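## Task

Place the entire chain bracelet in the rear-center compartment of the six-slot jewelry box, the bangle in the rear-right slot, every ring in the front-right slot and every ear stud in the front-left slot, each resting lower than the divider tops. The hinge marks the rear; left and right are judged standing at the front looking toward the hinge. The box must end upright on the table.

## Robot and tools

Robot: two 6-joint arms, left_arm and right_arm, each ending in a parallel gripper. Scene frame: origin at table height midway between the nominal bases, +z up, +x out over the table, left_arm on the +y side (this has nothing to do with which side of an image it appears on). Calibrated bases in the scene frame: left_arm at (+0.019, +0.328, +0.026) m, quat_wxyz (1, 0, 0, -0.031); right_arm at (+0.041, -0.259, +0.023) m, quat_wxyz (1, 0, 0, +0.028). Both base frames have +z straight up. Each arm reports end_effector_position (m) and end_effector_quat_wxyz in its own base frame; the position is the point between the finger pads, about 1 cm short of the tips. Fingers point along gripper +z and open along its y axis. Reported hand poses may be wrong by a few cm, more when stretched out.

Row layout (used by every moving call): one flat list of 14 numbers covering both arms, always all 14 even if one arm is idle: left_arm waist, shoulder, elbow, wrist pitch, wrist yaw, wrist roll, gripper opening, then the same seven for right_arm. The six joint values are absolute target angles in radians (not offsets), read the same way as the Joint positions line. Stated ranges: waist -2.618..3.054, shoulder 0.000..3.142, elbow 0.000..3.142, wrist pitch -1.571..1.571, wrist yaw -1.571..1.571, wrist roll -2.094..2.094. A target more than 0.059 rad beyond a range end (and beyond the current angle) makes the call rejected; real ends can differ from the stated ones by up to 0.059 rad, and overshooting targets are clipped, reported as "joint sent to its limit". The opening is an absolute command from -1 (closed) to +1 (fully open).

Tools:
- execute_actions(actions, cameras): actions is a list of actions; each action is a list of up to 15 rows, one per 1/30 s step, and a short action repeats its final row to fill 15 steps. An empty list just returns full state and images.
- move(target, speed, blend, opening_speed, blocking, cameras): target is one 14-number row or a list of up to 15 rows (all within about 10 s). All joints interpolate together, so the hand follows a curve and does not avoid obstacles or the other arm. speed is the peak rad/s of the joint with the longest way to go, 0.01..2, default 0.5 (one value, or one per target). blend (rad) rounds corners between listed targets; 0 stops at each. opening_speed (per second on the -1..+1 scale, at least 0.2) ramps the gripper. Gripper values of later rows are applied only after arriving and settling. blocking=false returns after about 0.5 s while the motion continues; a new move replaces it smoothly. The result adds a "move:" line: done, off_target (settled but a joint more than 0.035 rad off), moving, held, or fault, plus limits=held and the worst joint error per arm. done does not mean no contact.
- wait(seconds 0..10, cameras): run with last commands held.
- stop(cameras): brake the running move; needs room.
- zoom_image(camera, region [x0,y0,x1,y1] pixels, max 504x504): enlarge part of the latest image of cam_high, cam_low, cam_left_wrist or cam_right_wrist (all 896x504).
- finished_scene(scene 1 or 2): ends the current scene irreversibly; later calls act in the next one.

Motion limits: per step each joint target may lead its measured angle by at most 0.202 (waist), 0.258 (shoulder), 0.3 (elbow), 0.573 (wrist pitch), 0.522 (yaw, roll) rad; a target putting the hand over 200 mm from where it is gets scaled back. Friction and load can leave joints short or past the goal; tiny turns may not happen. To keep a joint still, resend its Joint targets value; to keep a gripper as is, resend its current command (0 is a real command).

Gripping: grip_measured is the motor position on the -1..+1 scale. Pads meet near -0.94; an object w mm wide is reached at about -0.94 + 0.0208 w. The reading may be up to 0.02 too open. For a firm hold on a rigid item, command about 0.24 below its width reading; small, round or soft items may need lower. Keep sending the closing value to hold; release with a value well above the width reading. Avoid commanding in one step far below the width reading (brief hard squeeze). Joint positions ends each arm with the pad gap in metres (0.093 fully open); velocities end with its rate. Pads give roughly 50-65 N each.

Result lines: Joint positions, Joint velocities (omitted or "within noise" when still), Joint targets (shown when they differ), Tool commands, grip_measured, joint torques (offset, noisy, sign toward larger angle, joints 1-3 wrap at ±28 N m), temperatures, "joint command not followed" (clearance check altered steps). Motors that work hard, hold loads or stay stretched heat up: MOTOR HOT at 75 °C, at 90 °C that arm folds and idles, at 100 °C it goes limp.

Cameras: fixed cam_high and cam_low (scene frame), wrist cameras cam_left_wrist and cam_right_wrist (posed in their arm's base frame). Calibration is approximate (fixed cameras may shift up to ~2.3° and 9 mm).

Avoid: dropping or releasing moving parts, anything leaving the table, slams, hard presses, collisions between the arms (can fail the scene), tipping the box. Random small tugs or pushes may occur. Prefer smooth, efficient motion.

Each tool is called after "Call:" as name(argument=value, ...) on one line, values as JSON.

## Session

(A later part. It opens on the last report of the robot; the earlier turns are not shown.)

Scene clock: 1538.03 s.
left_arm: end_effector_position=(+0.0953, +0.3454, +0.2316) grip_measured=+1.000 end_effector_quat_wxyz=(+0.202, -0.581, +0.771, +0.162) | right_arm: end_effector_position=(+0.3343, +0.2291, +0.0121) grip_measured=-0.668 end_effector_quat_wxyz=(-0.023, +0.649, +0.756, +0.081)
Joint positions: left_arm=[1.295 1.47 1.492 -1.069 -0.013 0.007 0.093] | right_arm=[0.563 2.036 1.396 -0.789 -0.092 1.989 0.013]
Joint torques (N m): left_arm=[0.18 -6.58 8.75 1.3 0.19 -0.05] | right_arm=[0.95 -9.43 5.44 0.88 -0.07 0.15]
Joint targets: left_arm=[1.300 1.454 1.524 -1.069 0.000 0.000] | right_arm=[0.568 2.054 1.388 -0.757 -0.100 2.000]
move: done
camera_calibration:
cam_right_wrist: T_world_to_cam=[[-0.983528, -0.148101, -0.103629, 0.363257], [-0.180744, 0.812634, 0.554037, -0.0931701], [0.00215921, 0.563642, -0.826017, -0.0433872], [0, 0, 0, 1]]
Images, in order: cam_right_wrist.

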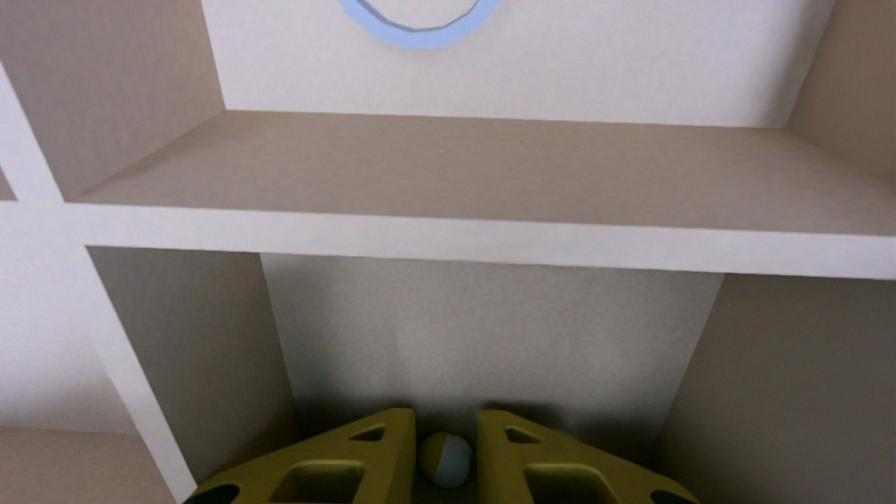

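Call:
move(target=[1.3,1.454,1.524,-1.069,0.0,0.0,1,0.580,2.054,1.388,-0.757,-0.11,2.0,-0.67], speed=0.1, cameras=["cam_right_wrist"])

Call:
zoom_image(camera="cam_right_wrist", region=[250, 304, 650, 504])

Scene clock: 1552.87 s.
left_arm: end_effector_position=(+0.0953, +0.3454, +0.2316) grip_measured=+1.000 end_effector_quat_wxyz=(+0.202, -0.581, +0.771, +0.162) | right_arm: end_effector_position=(+0.3337, +0.2301, +0.0122) grip_measured=-0.668 end_effector_quat_wxyz=(-0.024, +0.649, +0.756, +0.081)
Joint positions: left_arm=[1.295 1.47 1.492 -1.069 -0.013 0.007 0.093] | right_arm=[0.565 2.036 1.396 -0.789 -0.093 1.991 0.013]
Joint torques (N m): left_arm=[0.2 -6.58 8.73 1.3 0.19 -0.05] | right_arm=[1.8 -9.43 5.44 0.89 -0.15 0.12]
Joint targets: left_arm=[1.300 1.454 1.524 -1.069 0.000 0.000] | right_arm=[0.580 2.054 1.388 -0.757 -0.110 2.000]
move: done
camera_calibration:
cam_right_wrist: T_world_to_cam=[[-0.983565, -0.148156, -0.103201, 0.362881], [-0.18055, 0.811866, 0.555225, -0.0939808], [0.00152542, 0.564733, -0.825272, -0.0439584], [0, 0, 0, 1]]
Images, in order: cam_right_wrist.

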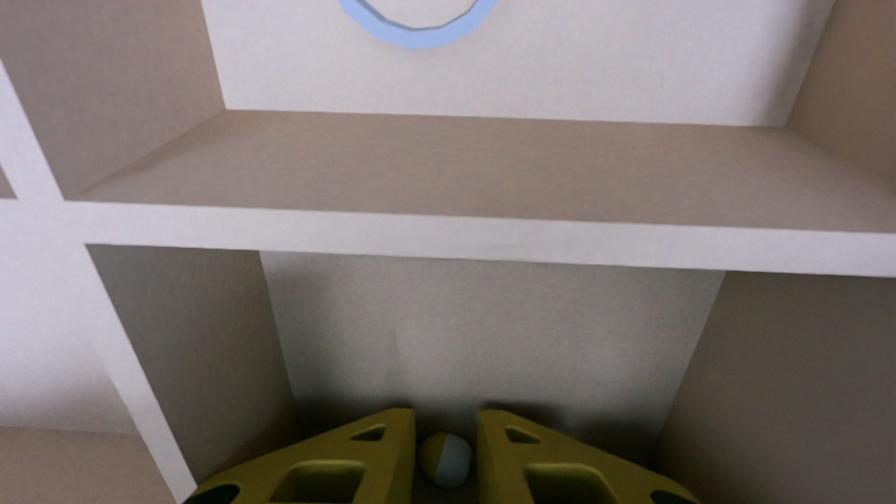

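Scaled by 1.260 from the camera's 896x504 image, which has a finer 1280x720 frame.

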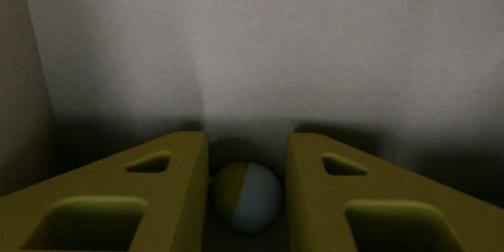

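Call:
move(target=[1.3,1.454,1.524,-1.069,0.0,0.0,1,0.580,2.054,1.388,-0.757,-0.11,2.0,-0.97], speed=0.1, opening_speed=0.3, cameras=["cam_right_wrist"])

Call:
zoom_image(camera="cam_right_wrist", region=[250, 304, 650, 504])

Scene clock: 1561.33 s.
left_arm: end_effector_position=(+0.0953, +0.3454, +0.2316) grip_measured=+1.000 end_effector_quat_wxyz=(+0.202, -0.581, +0.771, +0.162) | right_arm: end_effector_position=(+0.3352, +0.2276, +0.0119) grip_measured=-0.963 end_effector_quat_wxyz=(-0.016, +0.650, +0.755, +0.079)
Joint positions: left_arm=[1.295 1.47 1.492 -1.069 -0.013 0.007 0.093] | right_arm=[0.565 2.036 1.396 -0.789 -0.076 1.992 0]
Joint torques (N m): left_arm=[0.2 -6.58 8.73 1.29 0.19 -0.05] | right_arm=[1.8 -9.42 5.42 0.89 -0.32 0.13]
Joint targets: left_arm=[1.300 1.454 1.524 -1.069 0.000 0.000] | right_arm=[0.580 2.054 1.388 -0.757 -0.110 2.000]
move: done
camera_calibration:
cam_right_wrist: T_world_to_cam=[[-0.983051, -0.146938, -0.109631, 0.363586], [-0.183039, 0.820346, 0.541783, -0.0925057], [0.0103269, 0.552668, -0.833338, -0.042888], [0, 0, 0, 1]]
Images, in order: cam_right_wrist.

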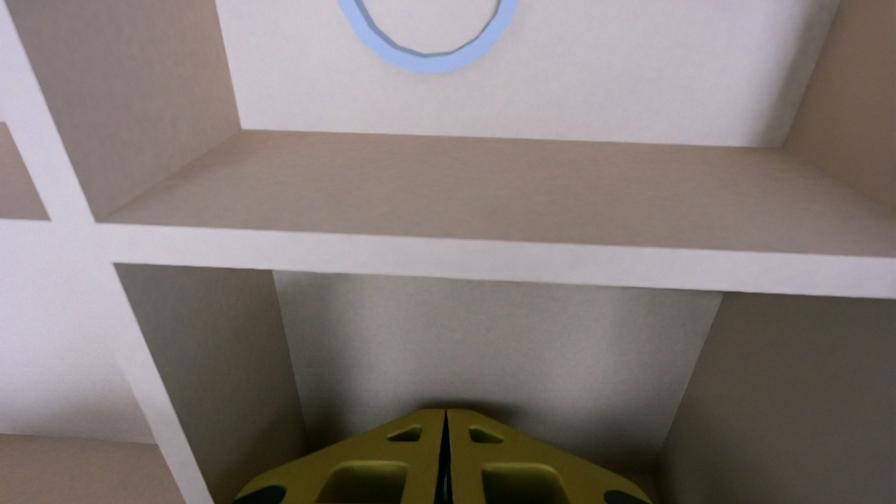

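Scaled by 1.260 from the camera's 896x504 image, which has a finer 1280x720 frame.

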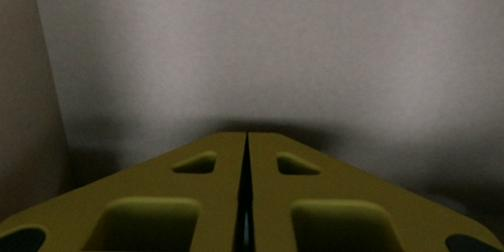

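Call:
move(target=[[1.3,1.454,1.524,-1.069,0.0,0.0,1,0.565,1.98,1.52,-0.95,-0.05,2.0,-0.9],[1.3,1.454,1.524,-1.069,0.0,0.0,1,0.617,2.06,1.64,-1.07,0.0,2.05,-0.66],[1.3,1.454,1.524,-1.069,0.0,0.0,1,0.617,2.12,1.595,-1.00,0.0,2.05,-0.66]], speed=[0.3,0.3,0.15], blend=[0.02,0.01,0], cameras=["cam_right_wrist"])

Call:
zoom_image(camera="cam_right_wrist", region=[250, 304, 650, 504])

Scene clock: 1613.53 s.
left_arm: end_effector_position=(+0.0953, +0.3454, +0.2316) grip_measured=+1.000 end_effector_quat_wxyz=(+0.202, -0.581, +0.771, +0.162) | right_arm: end_effector_position=(+0.3340, +0.2368, +0.0358) grip_measured=-0.663 end_effector_quat_wxyz=(+0.003, +0.653, +0.757, +0.025)
Joint positions: left_arm=[1.295 1.47 1.492 -1.069 -0.013 0.007 0.093] | right_arm=[0.614 2.1 1.606 -1.027 -0.006 2.038 0.013]
Joint torques (N m): left_arm=[0.2 -6.58 8.75 1.3 0.19 -0.05] | right_arm=[0.72 -10.04 5.29 0.63 0.14 0.17]
Motor temperatures (°C): left_arm=[26 41 48 39 26 27 27] | right_arm=[29 62 40 31 27 25 27]
Heat: left arm: 48 °C; right arm: 62 °C.
Joint targets: left_arm=[1.300 1.454 1.524 -1.069 0.000 0.000] | right_arm=[0.617 2.120 1.595 -1.000 0.000 2.050]
move: done; blend cut to 0 rad at target 2
camera_calibration:
cam_right_wrist: T_world_to_cam=[[-0.987053, -0.151776, -0.0518612, 0.366774], [-0.158548, 0.874394, 0.458582, -0.131219], [-0.0242548, 0.460867, -0.887137, 0.00723237], [0, 0, 0, 1]]
Images, in order: cam_right_wrist.

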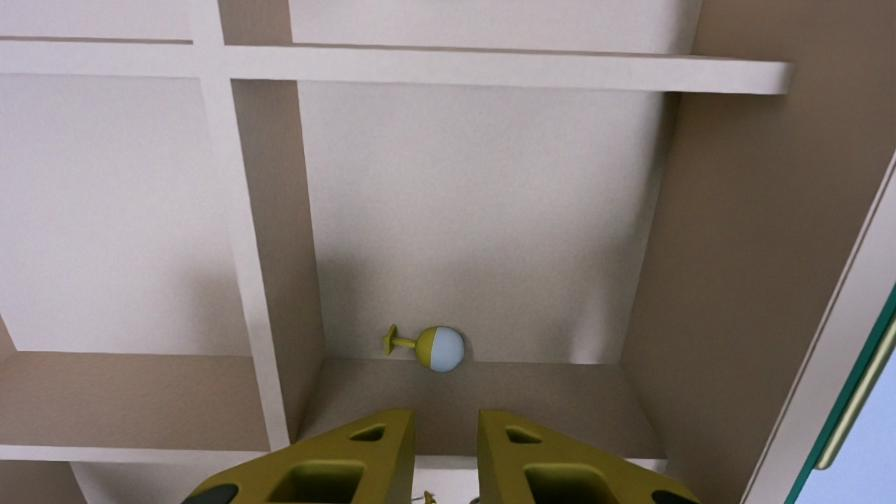

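Scaled by 1.260 from the camera's 896x504 image, which has a finer 1280x720 frame.

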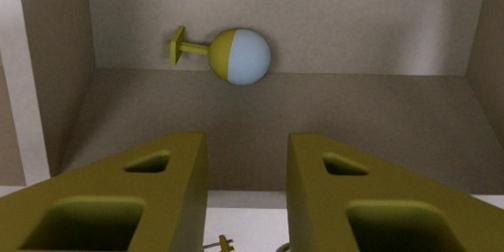

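Call:
move(target=[[1.3,1.454,1.524,-1.069,0.0,0.0,1,0.614,2.136,1.570,-0.96,0.0,2.05,-0.66],[1.3,1.454,1.524,-1.069,0.0,0.0,1,0.614,2.153,1.537,-0.904,0.0,2.05,-0.66]], speed=0.12, blend=[0.005,0], cameras=["cam_right_wrist"])

Call:
zoom_image(camera="cam_right_wrist", region=[250, 304, 650, 504])

Scene clock: 1637.03 s.
left_arm: end_effector_position=(+0.0953, +0.3454, +0.2316) grip_measured=+1.000 end_effector_quat_wxyz=(+0.202, -0.581, +0.771, +0.162) | right_arm: end_effector_position=(+0.3354, +0.2294, +0.0156) grip_measured=-0.663 end_effector_quat_wxyz=(+0.017, +0.656, +0.754, +0.016)
Joint positions: left_arm=[1.295 1.47 1.492 -1.069 -0.013 0.007 0.093] | right_arm=[0.61 2.12 1.553 -0.964 0.024 2.042 0.013]
Joint torques (N m): left_arm=[0.2 -6.58 8.73 1.29 0.19 -0.05] | right_arm=[0.83 -8.75 4.63 0.95 -0.15 0.12]
Joint targets: left_arm=[1.300 1.454 1.524 -1.069 0.000 0.000] | right_arm=[0.614 2.153 1.537 -0.904 0.000 2.050]
move: off_target (right_arm); right_arm: the wrist pitch is farthest, 0.060 rad from its target
camera_calibration:
cam_right_wrist: T_world_to_cam=[[-0.987915, -0.14417, -0.056904, 0.364643], [-0.154571, 0.889318, 0.430374, -0.11958], [-0.0114413, 0.433968, -0.900855, -0.00522441], [0, 0, 0, 1]]
Images, in order: cam_right_wrist.

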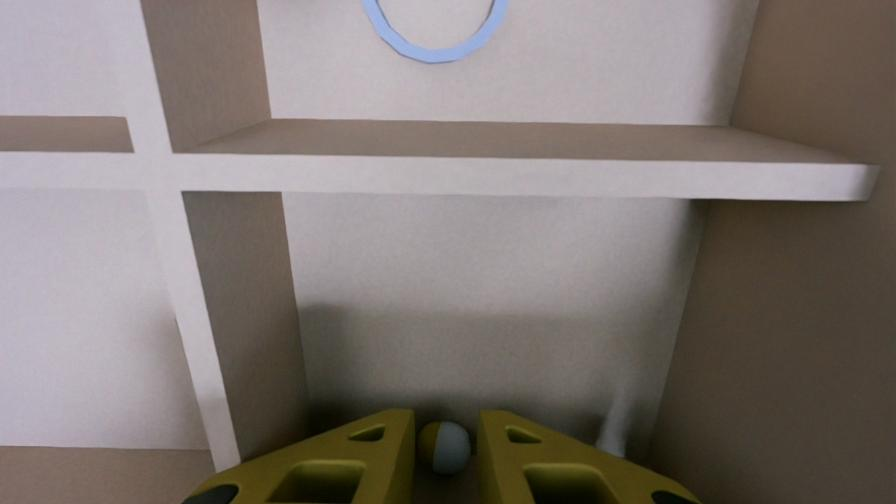

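Scaled by 1.260 from the camera's 896x504 image, which has a finer 1280x720 frame.

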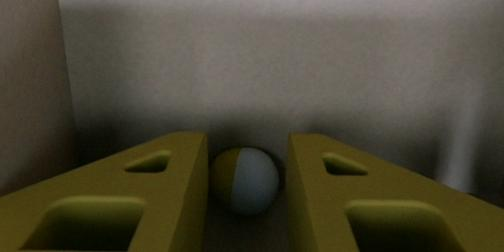

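Call:
move(target=[[1.3,1.454,1.524,-1.069,0.0,0.0,1,0.604,2.12,1.55,-0.955,0.0,2.05,-0.68],[1.3,1.454,1.524,-1.069,0.0,0.0,1,0.604,2.128,1.488,-0.86,0.0,2.05,-0.68]], speed=0.12, blend=[0.005,0], cameras=["cam_right_wrist"])

Call:
zoom_image(camera="cam_right_wrist", region=[250, 304, 650, 504])

Scene clock: 1661.13 s.
left_arm: end_effector_position=(+0.0953, +0.3454, +0.2316) grip_measured=+1.000 end_effector_quat_wxyz=(+0.202, -0.581, +0.771, +0.162) | right_arm: end_effector_position=(+0.3331, +0.2248, +0.0056) grip_measured=-0.678 end_effector_quat_wxyz=(+0.015, +0.659, +0.752, +0.015)
Joint positions: left_arm=[1.295 1.47 1.492 -1.069 -0.013 0.007 0.093] | right_arm=[0.603 2.12 1.511 -0.926 0.021 2.042 0.013]
Joint torques (N m): left_arm=[0.2 -6.58 8.73 1.3 0.19 -0.06] | right_arm=[0.58 -11.02 3.88 1.01 -0.11 0.13]
Joint targets: left_arm=[1.300 1.454 1.524 -1.069 0.000 0.000] | right_arm=[0.604 2.128 1.488 -0.860 0.000 2.050]
move: off_target (right_arm); blend cut to 0 rad at target 1; right_arm: the wrist pitch is farthest, 0.066 rad from its target
camera_calibration:
cam_right_wrist: T_world_to_cam=[[-0.989236, -0.136724, -0.052135, 0.359814], [-0.145786, 0.890296, 0.431416, -0.114721], [-0.0125692, 0.434373, -0.900645, -0.0119863], [0, 0, 0, 1]]
Images, in order: cam_right_wrist.

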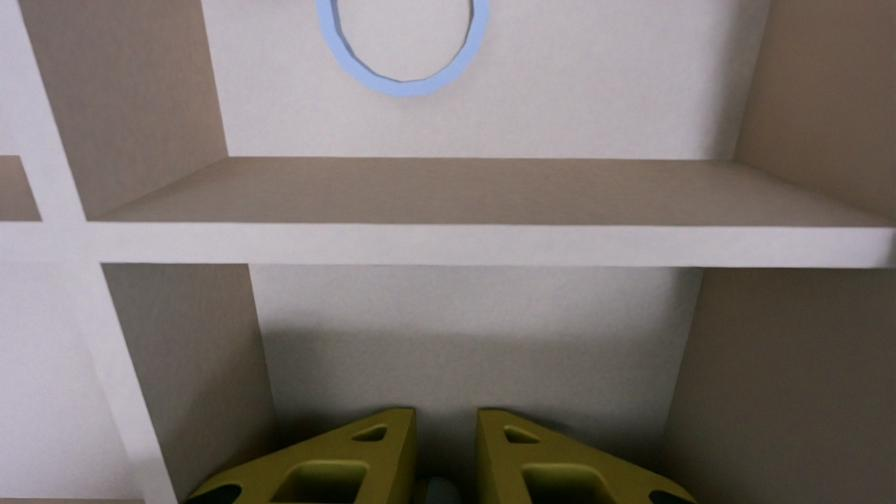

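Scaled by 1.260 from the camera's 896x504 image, which has a finer 1280x720 frame.

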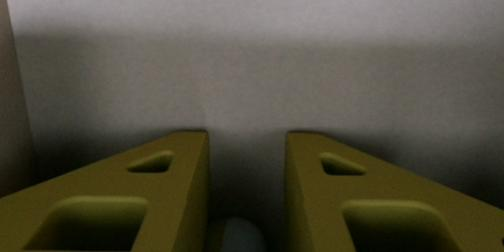

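Call:
move(target=[1.3,1.454,1.524,-1.069,0.0,0.0,1,0.604,2.128,1.488,-0.86,0.0,2.05,-0.97], speed=0.1, opening_speed=0.3, cameras=["cam_right_wrist"])

Call:
zoom_image(camera="cam_right_wrist", region=[250, 304, 650, 504])

Scene clock: 1672.03 s.
left_arm: end_effector_position=(+0.0953, +0.3454, +0.2316) grip_measured=+1.000 end_effector_quat_wxyz=(+0.202, -0.581, +0.771, +0.162) | right_arm: end_effector_position=(+0.3361, +0.2253, +0.0057) grip_measured=-0.963 end_effector_quat_wxyz=(+0.018, +0.660, +0.751, +0.020)
Joint positions: left_arm=[1.295 1.47 1.492 -1.069 -0.013 0.007 0.093] | right_arm=[0.601 2.119 1.51 -0.913 0.026 2.042 0]
Joint torques (N m): left_arm=[0.21 -6.58 8.73 1.29 0.19 -0.06] | right_arm=[0.75 -10.93 4 0.9 -0.16 0.13]
Joint targets: left_arm=[1.300 1.454 1.524 -1.069 0.000 0.000] | right_arm=[0.604 2.128 1.488 -0.860 0.000 2.050]
move: off_target (right_arm); right_arm: the wrist pitch is farthest, 0.053 rad from its target
camera_calibration:
cam_right_wrist: T_world_to_cam=[[-0.98874, -0.134837, -0.0649032, 0.362343], [-0.149643, 0.889054, 0.432654, -0.113194], [-0.000635528, 0.437495, -0.899221, -0.016731], [0, 0, 0, 1]]
Images, in order: cam_right_wrist.

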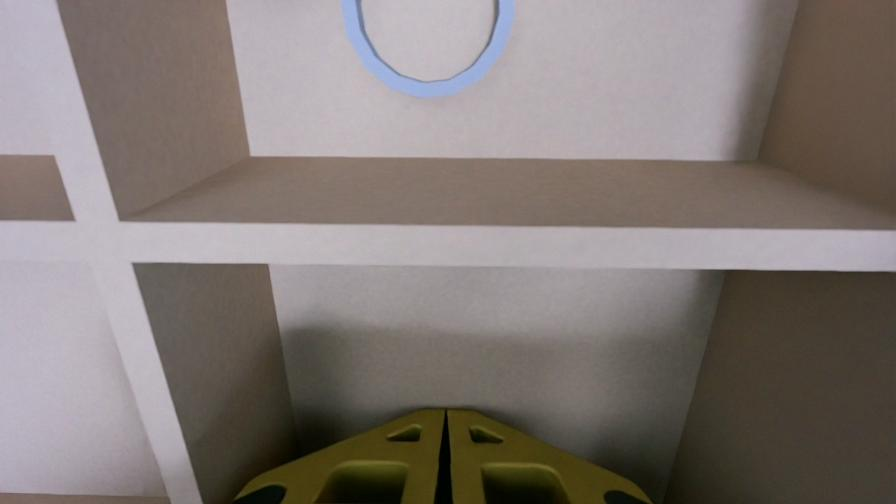

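Scaled by 1.260 from the camera's 896x504 image, which has a finer 1280x720 frame.

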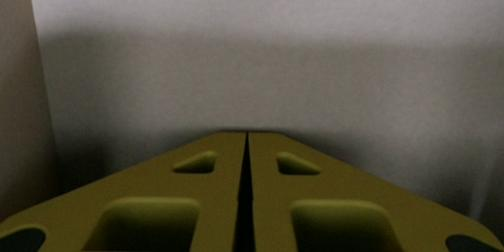

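Call:
move(target=[[1.3,1.454,1.524,-1.069,0.0,0.0,1,0.60,2.03,1.66,-1.13,0.0,2.05,-1.0],[1.3,1.454,1.524,-1.069,0.0,0.0,1,0.598,1.88,1.33,-0.69,0.0,2.0,-1.0],[1.3,1.454,1.524,-1.069,0.0,0.0,1,0.598,1.935,1.23,-0.55,0.0,2.0,-1.0]], speed=[0.3,0.4,0.15], blend=[0.02,0.01,0], cameras=["cam_right_wrist"])

Call:
zoom_image(camera="cam_right_wrist", region=[250, 304, 650, 504])

Scene clock: 1703.33 s.
left_arm: end_effector_position=(+0.0953, +0.3454, +0.2316) grip_measured=+1.000 end_effector_quat_wxyz=(+0.202, -0.581, +0.771, +0.162) | right_arm: end_effector_position=(+0.3424, +0.2330, +0.0251) grip_measured=-0.973 end_effector_quat_wxyz=(+0.046, +0.640, +0.751, +0.152)
Joint positions: left_arm=[1.295 1.47 1.492 -1.069 -0.013 0.007 0.093] | right_arm=[0.601 1.917 1.24 -0.575 0.009 2.011 0]
Joint torques (N m): left_arm=[0.2 -6.58 8.73 1.3 0.19 -0.05] | right_arm=[0.21 -8.57 5.53 1.18 -0.01 -0.07]
Joint targets: left_arm=[1.300 1.454 1.524 -1.069 0.000 0.000] | right_arm=[0.598 1.935 1.230 -0.550 0.000 2.000]
move: done
camera_calibration:
cam_right_wrist: T_world_to_cam=[[-0.944502, -0.138289, -0.29798, 0.362343], [-0.282792, 0.803855, 0.523302, -0.0643224], [0.167166, 0.578526, -0.79835, -0.0955712], [0, 0, 0, 1]]
Images, in order: cam_right_wrist.

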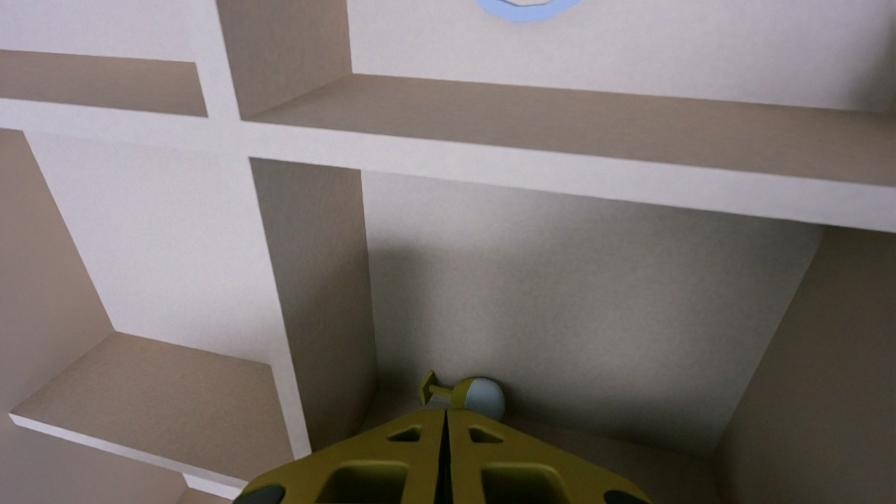

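Scaled by 1.260 from the camera's 896x504 image, which has a finer 1280x720 frame.

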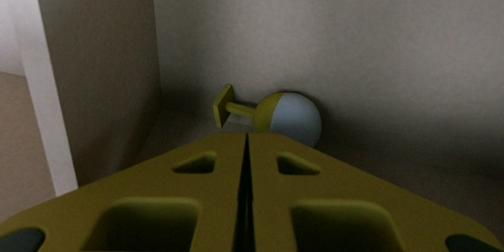

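Call:
move(target=[[1.3,1.454,1.524,-1.069,0.0,0.0,1,0.600,1.960,1.248,-0.540,0.0,2.0,-1.0],[1.3,1.454,1.524,-1.069,0.0,0.0,1,0.600,1.983,1.222,-0.492,0.0,2.0,-1.0]], speed=0.1, cameras=["cam_right_wrist"])

Call:
zoom_image(camera="cam_right_wrist", region=[250, 304, 650, 504])

Scene clock: 1726.40 s.
left_arm: end_effector_position=(+0.0953, +0.3454, +0.2316) grip_measured=+1.000 end_effector_quat_wxyz=(+0.202, -0.581, +0.771, +0.162) | right_arm: end_effector_position=(+0.3473, +0.2314, +0.0159) grip_measured=-0.973 end_effector_quat_wxyz=(+0.052, +0.641, +0.752, +0.149)
Joint positions: left_arm=[1.295 1.47 1.492 -1.069 -0.013 0.007 0.093] | right_arm=[0.597 1.944 1.24 -0.549 0.022 2.005 0]
Joint torques (N m): left_arm=[0.2 -6.58 8.73 1.29 0.19 -0.06] | right_arm=[0.76 -6.84 4.7 1.52 -0.13 -0.01]
Joint targets: left_arm=[1.300 1.454 1.524 -1.069 0.000 0.000] | right_arm=[0.600 1.983 1.222 -0.492 0.000 2.000]
move: off_target (right_arm); right_arm: the wrist pitch is farthest, 0.057 rad from its target
camera_calibration:
cam_right_wrist: T_world_to_cam=[[-0.943107, -0.139978, -0.301588, 0.363981], [-0.283796, 0.81149, 0.510827, -0.0580696], [0.173231, 0.567354, -0.805047, -0.102196], [0, 0, 0, 1]]
Images, in order: cam_right_wrist.

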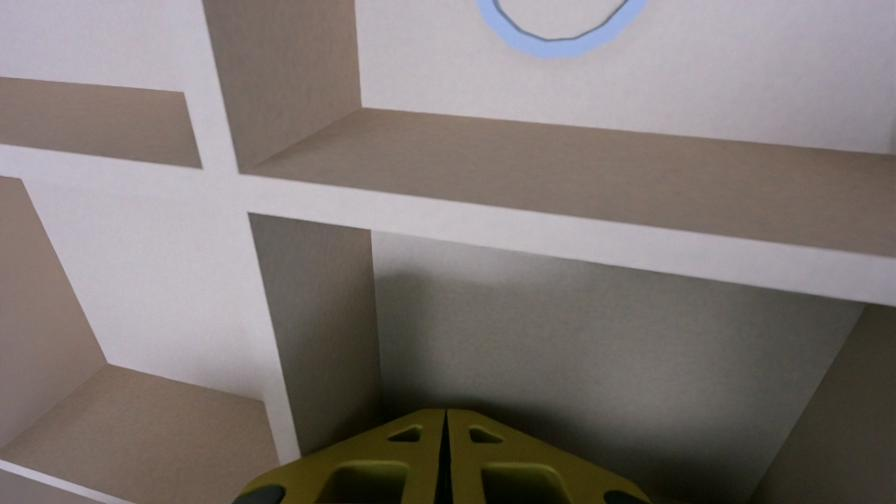

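Scaled by 1.260 from the camera's 896x504 image, which has a finer 1280x720 frame.

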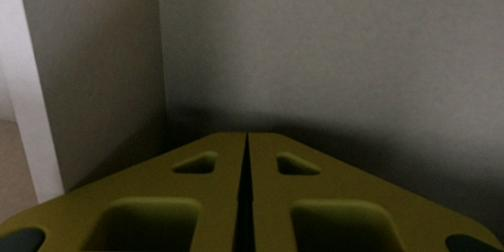

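Call:
move(target=[1.3,1.454,1.524,-1.069,0.0,0.0,1,0.560,1.983,1.222,-0.492,0.0,2.0,-1.0], speed=0.05, cameras=["cam_right_wrist"])

Call:
move(target=[[1.3,1.454,1.524,-1.069,0.0,0.0,1,0.562,1.90,1.36,-0.72,0.0,2.0,-1.0]], speed=0.25, cameras=["cam_right_wrist"])

Call:
zoom_image(camera="cam_right_wrist", region=[250, 254, 650, 504])

Scene clock: 1740.30 s.
left_arm: end_effector_position=(+0.0953, +0.3454, +0.2316) grip_measured=+1.000 end_effector_quat_wxyz=(+0.202, -0.581, +0.771, +0.162) | right_arm: end_effector_position=(+0.3492, +0.2288, +0.0159) grip_measured=-0.973 end_effector_quat_wxyz=(+0.040, +0.646, +0.747, +0.153)
Joint positions: left_arm=[1.295 1.47 1.492 -1.069 -0.013 0.007 0.093] | right_arm=[0.577 1.944 1.24 -0.549 -0.008 2.004 0]
Joint torques (N m): left_arm=[0.2 -6.6 8.73 1.29 0.19 -0.06] | right_arm=[-0.95 -6.84 4.72 1.52 0.17 0]
Joint targets: left_arm=[1.300 1.454 1.524 -1.069 0.000 0.000] | right_arm=[0.560 1.983 1.222 -0.492 0.000 2.000]
move: off_target (right_arm); right_arm: the wrist pitch is farthest, 0.057 rad from its target
camera_calibration:
cam_right_wrist: T_world_to_cam=[[-0.948878, -0.123258, -0.290583, 0.36347], [-0.267751, 0.801831, 0.534206, -0.0591601], [0.167153, 0.5847, -0.793842, -0.103044], [0, 0, 0, 1]]
Images, in order: cam_right_wrist.

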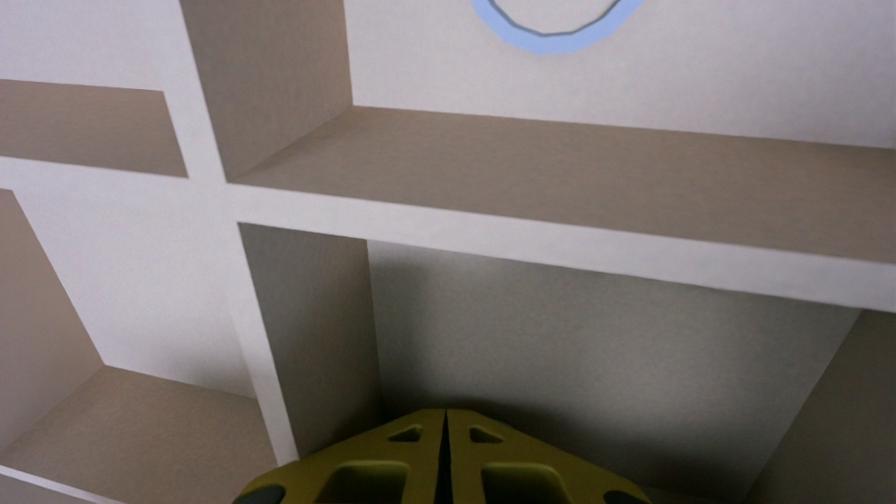

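Scene clock: 1741.87 s.
left_arm: end_effector_position=(+0.0953, +0.3454, +0.2316) grip_measured=+1.000 end_effector_quat_wxyz=(+0.202, -0.581, +0.771, +0.162) | right_arm: end_effector_position=(+0.3516, +0.2257, +0.0427) grip_measured=-0.973 end_effector_quat_wxyz=(+0.036, +0.651, +0.746, +0.138)
Joint positions: left_arm=[1.295 1.47 1.492 -1.069 -0.013 0.007 0.093] | right_arm=[0.568 1.928 1.341 -0.699 -0.008 2.004 0]
Joint torques (N m): left_arm=[0.2 -6.58 8.73 1.29 0.19 -0.05] | right_arm=[0.02 -13.22 8.35 0.67 0.15 0]
Joint targets: left_arm=[1.300 1.454 1.524 -1.069 0.000 0.000] | right_arm=[0.562 1.900 1.360 -0.720 0.000 2.000]
move: done
camera_calibration:
cam_right_wrist: T_world_to_cam=[[-0.957359, -0.119279, -0.26313, 0.374026], [-0.246229, 0.813284, 0.527201, -0.0802619], [0.151115, 0.569511, -0.807974, -0.0707299], [0, 0, 0, 1]]
Images, in order: cam_right_wrist.

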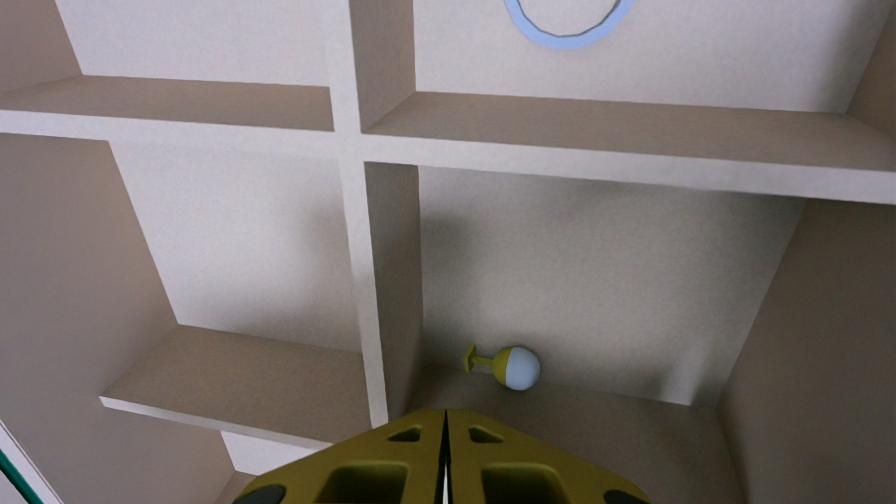

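Scaled by 1.260 from the camera's 896x504 image, which has a finer 1280x720 frame.

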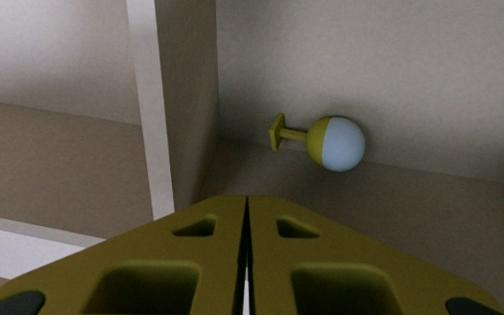

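Call:
move(target=[[1.3,1.454,1.524,-1.069,0.0,0.0,1,0.52,1.85,1.55,-1.0,-0.1,1.98,-0.67],[1.3,1.454,1.524,-1.069,0.0,0.0,1,0.542,1.98,1.45,-0.84,-0.212,1.97,-0.67],[1.3,1.454,1.524,-1.069,0.0,0.0,1,0.542,2.030,1.410,-0.78,-0.212,1.97,-0.67]], speed=[0.3,0.3,0.15], blend=[0.02,0.01,0], cameras=["cam_right_wrist"])

Call:
zoom_image(camera="cam_right_wrist", region=[250, 304, 650, 504])

Scene clock: 1813.20 s.
left_arm: end_effector_position=(+0.0953, +0.3454, +0.2316) grip_measured=+1.000 end_effector_quat_wxyz=(+0.202, -0.581, +0.771, +0.162) | right_arm: end_effector_position=(+0.3358, +0.2392, +0.0359) grip_measured=-0.672 end_effector_quat_wxyz=(-0.069, +0.649, +0.749, +0.115)
Joint positions: left_arm=[1.295 1.47 1.492 -1.069 -0.013 0.007 0.093] | right_arm=[0.536 2.001 1.428 -0.82 -0.203 1.982 0.013]
Joint torques (N m): left_arm=[0.21 -6.58 8.73 1.29 0.19 -0.05] | right_arm=[0.98 -8.24 4.72 1.05 -0.13 -0.07]
Motor temperatures (°C): left_arm=[26 41 48 39 26 27 27] | right_arm=[29 67 44 30 26 25 27]
Heat: left arm: 48 °C; right arm: 67 °C.
Joint targets: left_arm=[1.300 1.454 1.524 -1.069 0.000 0.000] | right_arm=[0.542 2.030 1.410 -0.780 -0.212 1.970]
move: off_target (right_arm); right_arm: the wrist pitch is farthest, 0.040 rad from its target
camera_calibration:
cam_right_wrist: T_world_to_cam=[[-0.986221, -0.135529, -0.0948684, 0.366303], [-0.164575, 0.745451, 0.645924, -0.106939], [-0.0168216, 0.652637, -0.757484, -0.0467953], [0, 0, 0, 1]]
Images, in order: cam_right_wrist.

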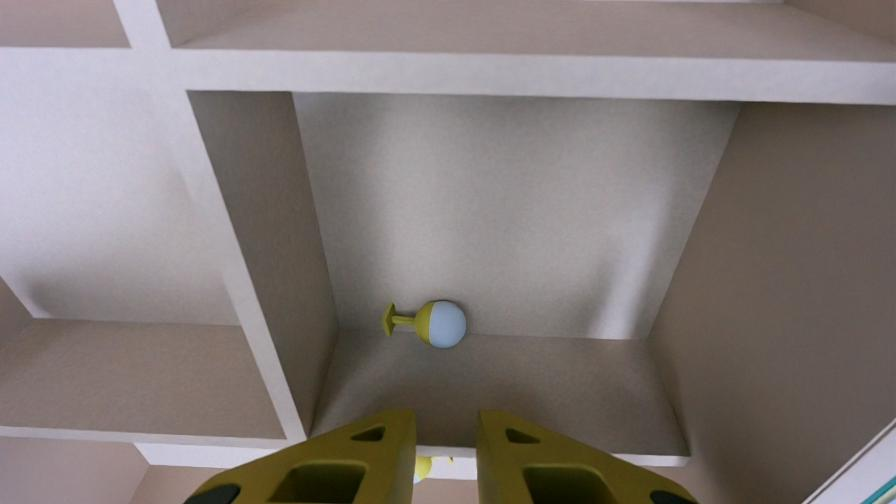

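Scaled by 1.260 from the camera's 896x504 image, which has a finer 1280x720 frame.

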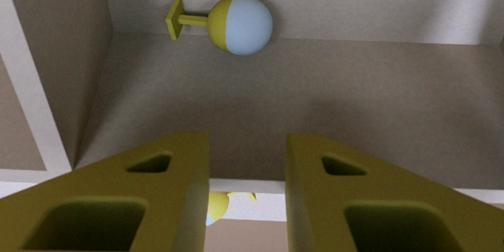

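Call:
move(target=[[1.3,1.454,1.524,-1.069,0.0,0.0,1,0.527,1.945,1.31,-0.65,-0.212,1.97,-0.67],[1.3,1.454,1.524,-1.069,0.0,0.0,1,0.527,1.985,1.275,-0.585,-0.212,1.97,-0.67]], speed=0.15, blend=[0.01,0], cameras=["cam_right_wrist"])

Call:
zoom_image(camera="cam_right_wrist", region=[250, 304, 650, 504])

Scene clock: 1849.83 s.
left_arm: end_effector_position=(+0.0953, +0.3454, +0.2316) grip_measured=+1.000 end_effector_quat_wxyz=(+0.202, -0.581, +0.771, +0.162) | right_arm: end_effector_position=(+0.3361, +0.2382, +0.0348) grip_measured=-0.672 end_effector_quat_wxyz=(-0.067, +0.644, +0.745, +0.160)
Joint positions: left_arm=[1.295 1.47 1.492 -1.069 -0.013 0.007 0.093] | right_arm=[0.523 1.937 1.308 -0.678 -0.23 1.981 0.013]
Joint torques (N m): left_arm=[0.2 -6.58 8.73 1.3 0.19 -0.05] | right_arm=[0.85 -5.93 3.4 1.79 0.11 -0.07]
Motor temperatures (°C): left_arm=[26 41 48 39 26 27 27] | right_arm=[29 62 41 31 26 25 27]
Heat: left arm: 48 °C; right arm: 62 °C.
Joint targets: left_arm=[1.300 1.454 1.524 -1.069 0.000 0.000] | right_arm=[0.527 1.985 1.275 -0.585 -0.212 1.970]
move: off_target (right_arm); right_arm: the wrist pitch is farthest, 0.093 rad from its target
camera_calibration:
cam_right_wrist: T_world_to_cam=[[-0.979005, -0.12104, -0.164005, 0.362882], [-0.201193, 0.702942, 0.682198, -0.0842497], [0.0327126, 0.700873, -0.712536, -0.0767188], [0, 0, 0, 1]]
Images, in order: cam_right_wrist.

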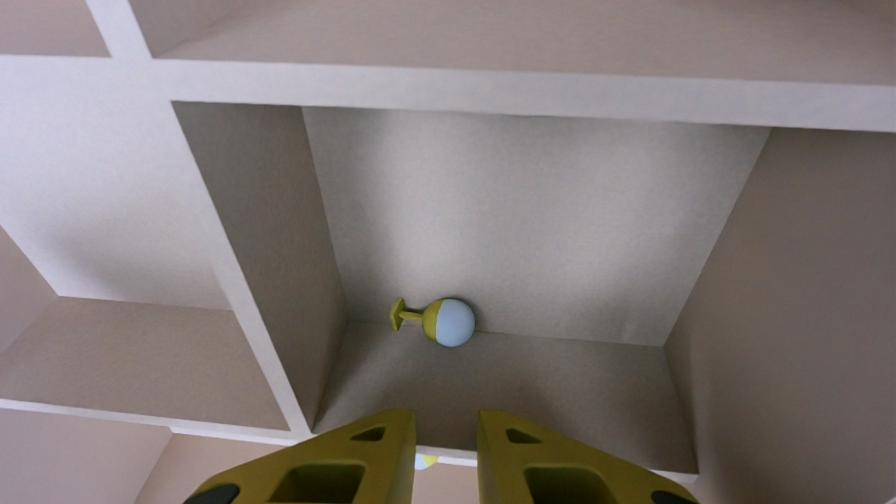

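Scaled by 1.260 from the camera's 896x504 image, which has a finer 1280x720 frame.

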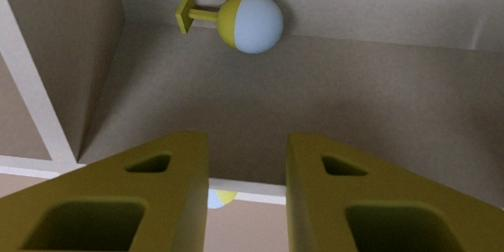

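Call:
move(target=[[1.3,1.454,1.524,-1.069,0.0,0.0,1,0.527,1.75,1.50,-1.05,-0.212,0.5,-0.67],[1.3,1.454,1.524,-1.069,0.0,0.0,1,0.527,1.90,1.38,-0.77,-0.212,-1.17,-0.67],[1.3,1.454,1.524,-1.069,0.0,0.0,1,0.527,1.953,1.30,-0.64,-0.212,-1.17,-0.67]], speed=[0.6,0.6,0.15], blend=[0.02,0.01,0], cameras=["cam_right_wrist"])

Call:
zoom_image(camera="cam_right_wrist", region=[200, 204, 700, 504])

Scene clock: 1867.27 s.
left_arm: end_effector_position=(+0.0953, +0.3454, +0.2316) grip_measured=+1.000 end_effector_quat_wxyz=(+0.202, -0.581, +0.771, +0.162) | right_arm: end_effector_position=(+0.3400, +0.2377, +0.0368) grip_measured=-0.672 end_effector_quat_wxyz=(-0.164, +0.743, -0.646, -0.058)
Joint positions: left_arm=[1.295 1.47 1.492 -1.069 -0.013 0.007 0.093] | right_arm=[0.523 1.934 1.311 -0.67 -0.216 -1.158 0.013]
Joint torques (N m): left_arm=[0.21 -6.58 8.75 1.29 0.19 -0.05] | right_arm=[0.83 -8.77 5.53 1.21 -0.12 -0.06]
Joint targets: left_arm=[1.300 1.454 1.524 -1.069 0.000 0.000] | right_arm=[0.527 1.953 1.300 -0.640 -0.212 -1.170]
move: done
camera_calibration:
cam_right_wrist: T_world_to_cam=[[0.979354, 0.121816, 0.161326, -0.368565], [0.0993166, -0.985033, 0.140876, 0.234434], [0.176072, -0.121945, -0.976795, 0.0814906], [0, 0, 0, 1]]
Images, in order: cam_right_wrist.

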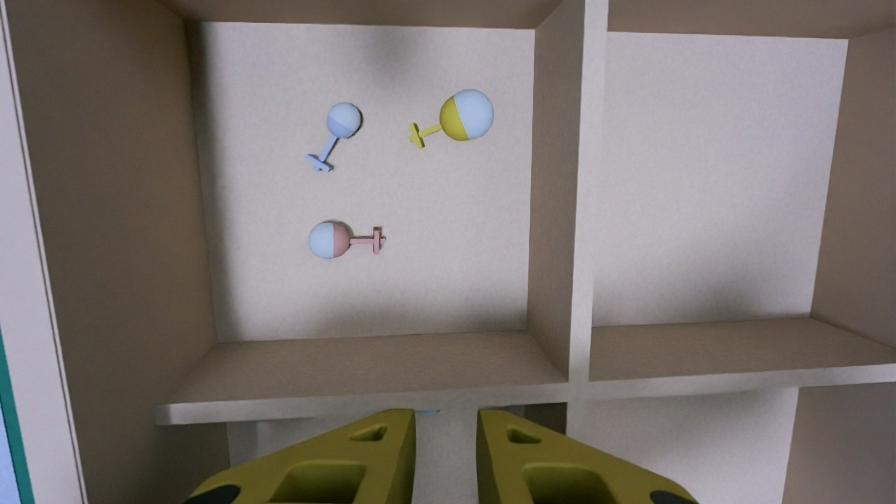

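Scaled by 1.008 from the camera's 896x504 image, which has a finer 1280x720 frame.

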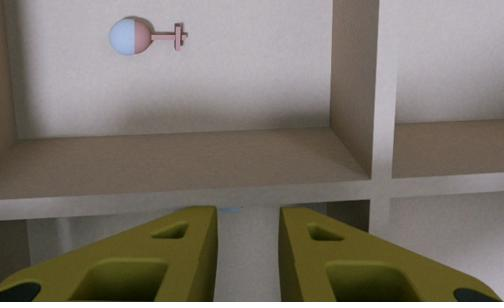

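Call:
move(target=[1.3,1.454,1.524,-1.069,0.0,0.0,1,0.527,1.985,1.268,-0.575,-0.212,-1.17,-0.67], speed=0.12, cameras=["cam_right_wrist","cam_low"])

Call:
zoom_image(camera="cam_low", region=[480, 150, 680, 300])

Scene clock: 1885.07 s.
left_arm: end_effector_position=(+0.0953, +0.3454, +0.2316) grip_measured=+1.000 end_effector_quat_wxyz=(+0.202, -0.581, +0.771, +0.162) | right_arm: end_effector_position=(+0.3405, +0.2350, +0.0213) grip_measured=-0.672 end_effector_quat_wxyz=(-0.159, +0.745, -0.646, -0.052)
Joint positions: left_arm=[1.295 1.47 1.492 -1.069 -0.013 0.007 0.093] | right_arm=[0.523 1.957 1.282 -0.623 -0.201 -1.162 0.013]
Joint torques (N m): left_arm=[0.2 -6.58 8.73 1.29 0.19 -0.06] | right_arm=[0.84 -8.06 5.11 1.4 -0.28 -0.02]
Joint targets: left_arm=[1.300 1.454 1.524 -1.069 0.000 0.000] | right_arm=[0.527 1.985 1.268 -0.575 -0.212 -1.170]
move: off_target (right_arm); right_arm: the wrist pitch is farthest, 0.048 rad from its target
camera_calibration:
cam_right_wrist: T_world_to_cam=[[0.979015, 0.123575, 0.162043, -0.366566], [0.0980043, -0.982678, 0.157284, 0.233542], [0.178673, -0.138102, -0.974168, 0.0688113], [0, 0, 0, 1]]
Images, in order: cam_low, cam_right_wrist.

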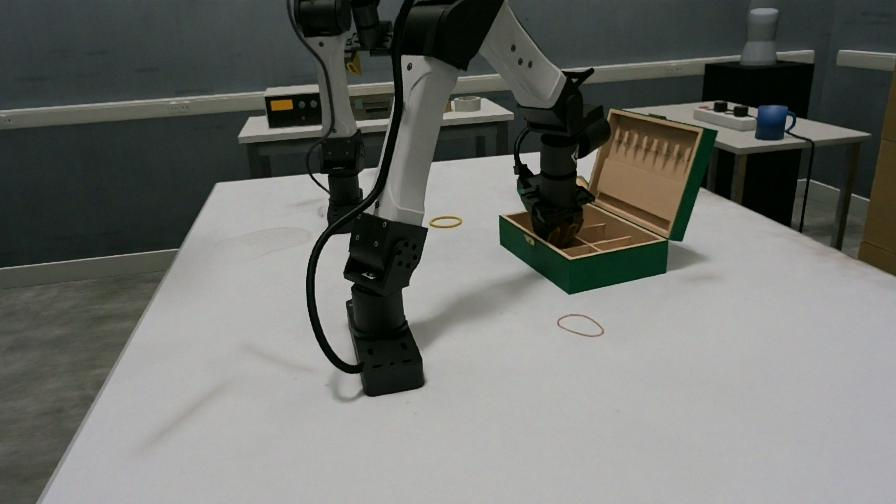

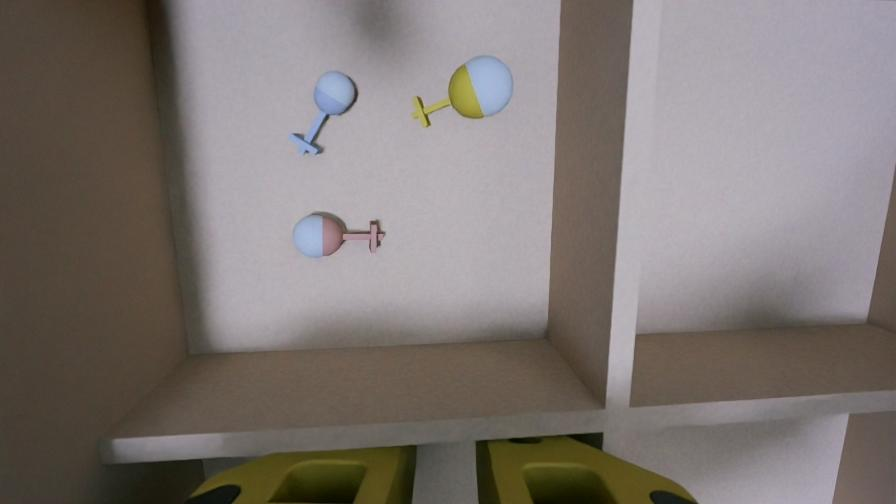

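Scaled by 2.520 from the camera's 896x504 image, which has a finer 1280x720 frame.

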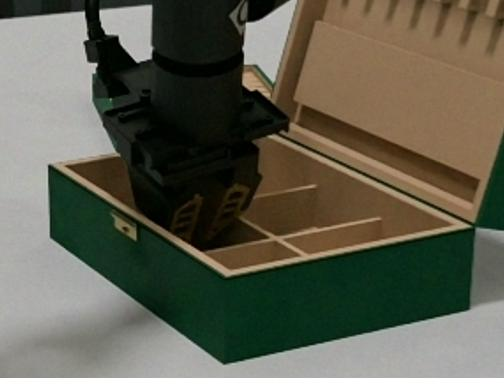

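Call:
move(target=[1.3,1.454,1.524,-1.069,0.0,0.0,1,0.530,2.012,1.235,-0.510,-0.215,-1.17,-0.67], speed=0.1, cameras=["cam_right_wrist"])

Scene clock: 1896.93 s.
left_arm: end_effector_position=(+0.0953, +0.3454, +0.2316) grip_measured=+1.000 end_effector_quat_wxyz=(+0.202, -0.581, +0.771, +0.162) | right_arm: end_effector_position=(+0.3388, +0.2345, +0.0170) grip_measured=-0.672 end_effector_quat_wxyz=(-0.160, +0.746, -0.644, -0.052)
Joint positions: left_arm=[1.295 1.47 1.492 -1.069 -0.013 0.007 0.093] | right_arm=[0.523 1.957 1.262 -0.601 -0.203 -1.166 0.013]
Joint torques (N m): left_arm=[0.18 -6.58 8.72 1.29 0.19 -0.05] | right_arm=[1.09 -5.44 3.86 1.86 -0.3 0.01]
Joint targets: left_arm=[1.300 1.454 1.524 -1.069 0.000 0.000] | right_arm=[0.530 2.012 1.235 -0.510 -0.215 -1.170]
move: off_target (right_arm); right_arm: the wrist pitch is farthest, 0.091 rad from its target
camera_calibration:
cam_right_wrist: T_world_to_cam=[[0.977994, 0.128345, 0.164484, -0.364979], [0.102755, -0.982455, 0.155637, 0.232168], [0.181573, -0.13531, -0.974024, 0.0631678], [0, 0, 0, 1]]
Images, in order: cam_right_wrist.

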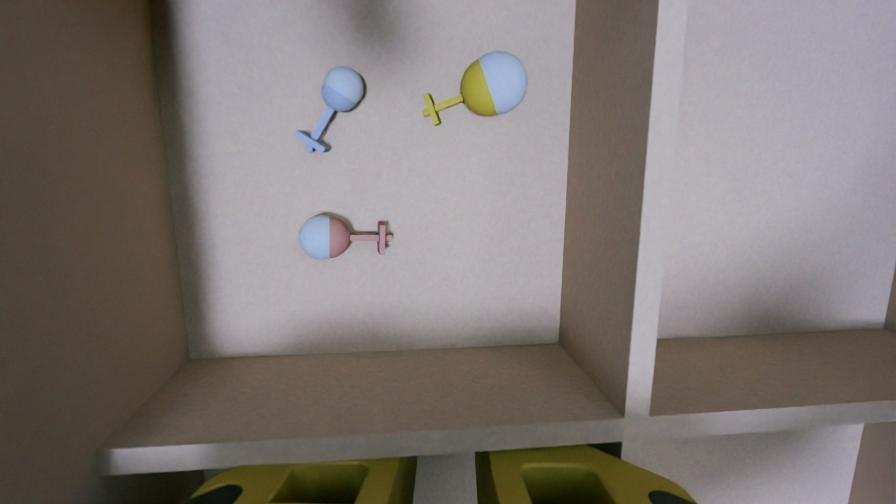

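Call:
move(target=[[1.3,1.454,1.524,-1.069,0.0,0.0,1,0.56,1.87,1.38,-0.80,-0.15,-1.15,-0.8],[1.3,1.454,1.524,-1.069,0.0,0.0,1,0.604,1.83,1.18,-0.48,0.0,-1.134,-1.0],[1.3,1.454,1.524,-1.069,0.0,0.0,1,0.604,1.868,1.135,-0.415,0.0,-1.134,-1.0]], speed=[0.3,0.4,0.15], blend=[0.02,0.01,0], cameras=["cam_right_wrist"])

Call:
zoom_image(camera="cam_right_wrist", region=[200, 204, 700, 504])

Scene clock: 1931.73 s.
left_arm: end_effector_position=(+0.0953, +0.3454, +0.2316) grip_measured=+1.000 end_effector_quat_wxyz=(+0.202, -0.581, +0.771, +0.162) | right_arm: end_effector_position=(+0.3449, +0.2366, +0.0290) grip_measured=-0.973 end_effector_quat_wxyz=(-0.201, +0.749, -0.629, +0.053)
Joint positions: left_arm=[1.295 1.47 1.492 -1.069 -0.013 0.007 0.093] | right_arm=[0.599 1.862 1.145 -0.436 -0.007 -1.146 0]
Joint torques (N m): left_arm=[0.2 -6.58 8.75 1.29 0.19 -0.05] | right_arm=[0.96 -9.33 5.64 1.44 0.02 0.19]
Joint targets: left_arm=[1.300 1.454 1.524 -1.069 0.000 0.000] | right_arm=[0.604 1.868 1.135 -0.415 0.000 -1.134]
move: done; blend cut to 0 rad at target 2
camera_calibration:
cam_right_wrist: T_world_to_cam=[[0.923204, 0.137619, 0.358824, -0.362132], [0.0490435, -0.96824, 0.245165, 0.244349], [0.381167, -0.208739, -0.900633, 0.0205225], [0, 0, 0, 1]]
Images, in order: cam_right_wrist.

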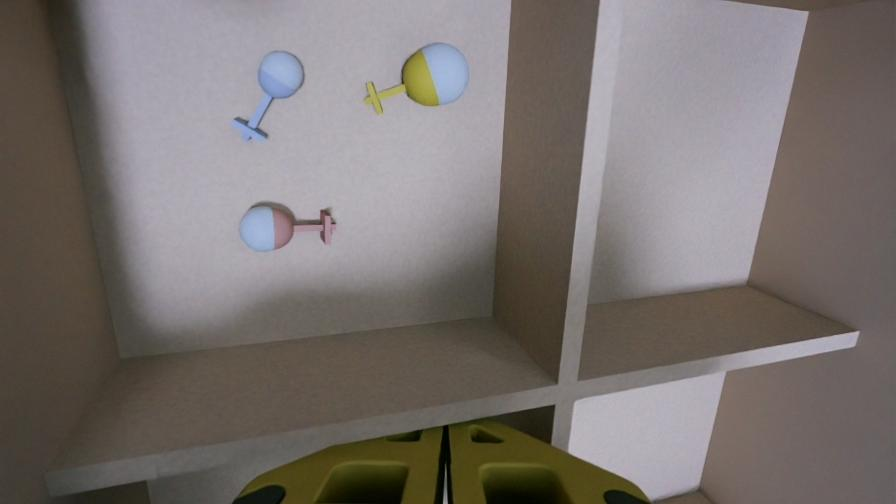

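Scaled by 1.008 from the camera's 896x504 image, which has a finer 1280x720 frame.

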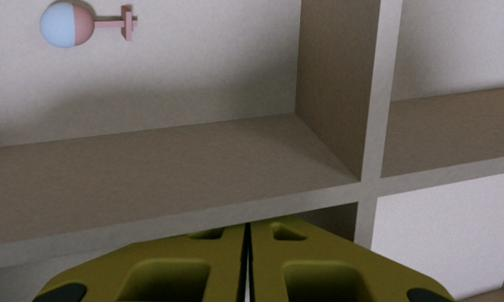

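Call:
move(target=[1.3,1.454,1.524,-1.069,0.0,0.0,1,0.604,1.914,1.092,-0.325,0.0,-1.134,-1.0], speed=0.1, cameras=[])

Scene clock: 1936.80 s.
left_arm: end_effector_position=(+0.0953, +0.3454, +0.2316) grip_measured=+1.000 end_effector_quat_wxyz=(+0.202, -0.581, +0.771, +0.162) | right_arm: end_effector_position=(+0.3483, +0.2336, +0.0166) grip_measured=-0.973 end_effector_quat_wxyz=(-0.205, +0.746, -0.630, +0.067)
Joint positions: left_arm=[1.295 1.47 1.492 -1.069 -0.013 0.007 0.093] | right_arm=[0.599 1.88 1.105 -0.362 0.02 -1.146 0]
Joint torques (N m): left_arm=[0.2 -6.58 8.73 1.29 0.19 -0.05] | right_arm=[0.96 -6.72 5.19 1.6 -0.22 0.19]
Joint targets: left_arm=[1.300 1.454 1.524 -1.069 0.000 0.000] | right_arm=[0.604 1.914 1.092 -0.325 0.000 -1.134]
move: off_target (right_arm); right_arm: the wrist pitch is farthest, 0.037 rad from its target

Call:
move(target=[[1.3,1.454,1.524,-1.069,0.0,0.0,1,0.600,1.880,1.12,-0.39,-0.01,-1.134,-1.0],[1.3,1.454,1.524,-1.069,0.0,0.0,1,0.592,1.880,1.12,-0.39,-0.01,-1.134,-1.0],[1.3,1.454,1.524,-1.069,0.0,0.0,1,0.592,1.912,1.092,-0.325,-0.01,-1.134,-1.0]], speed=0.1, cameras=["cam_right_wrist"])

Scene clock: 1950.77 s.
left_arm: end_effector_position=(+0.0953, +0.3454, +0.2316) grip_measured=+1.000 end_effector_quat_wxyz=(+0.202, -0.581, +0.771, +0.162) | right_arm: end_effector_position=(+0.3487, +0.2332, +0.0165) grip_measured=-0.973 end_effector_quat_wxyz=(-0.206, +0.745, -0.631, +0.064)
Joint positions: left_arm=[1.295 1.47 1.492 -1.069 -0.013 0.007 0.093] | right_arm=[0.594 1.881 1.106 -0.362 0.012 -1.146 0]
Joint torques (N m): left_arm=[0.2 -6.58 8.73 1.3 0.19 -0.06] | right_arm=[0.28 -7.01 5.08 1.62 -0.25 0.19]
Joint targets: left_arm=[1.300 1.454 1.524 -1.069 0.000 0.000] | right_arm=[0.592 1.912 1.092 -0.325 -0.010 -1.134]
move: off_target (right_arm); right_arm: the wrist pitch is farthest, 0.037 rad from its target
camera_calibration:
cam_right_wrist: T_world_to_cam=[[0.916318, 0.128493, 0.379276, -0.356461], [0.0316421, -0.967394, 0.251293, 0.249687], [0.399199, -0.218263, -0.890506, 0.00281712], [0, 0, 0, 1]]
Images, in order: cam_right_wrist.

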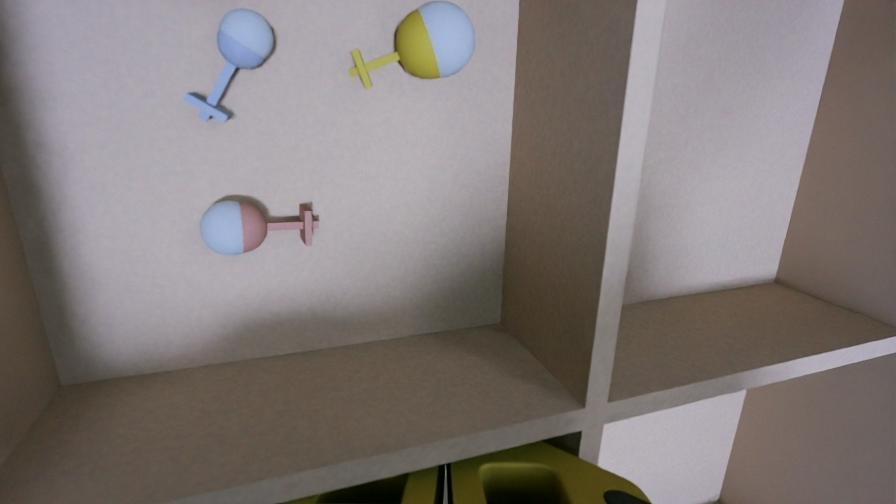

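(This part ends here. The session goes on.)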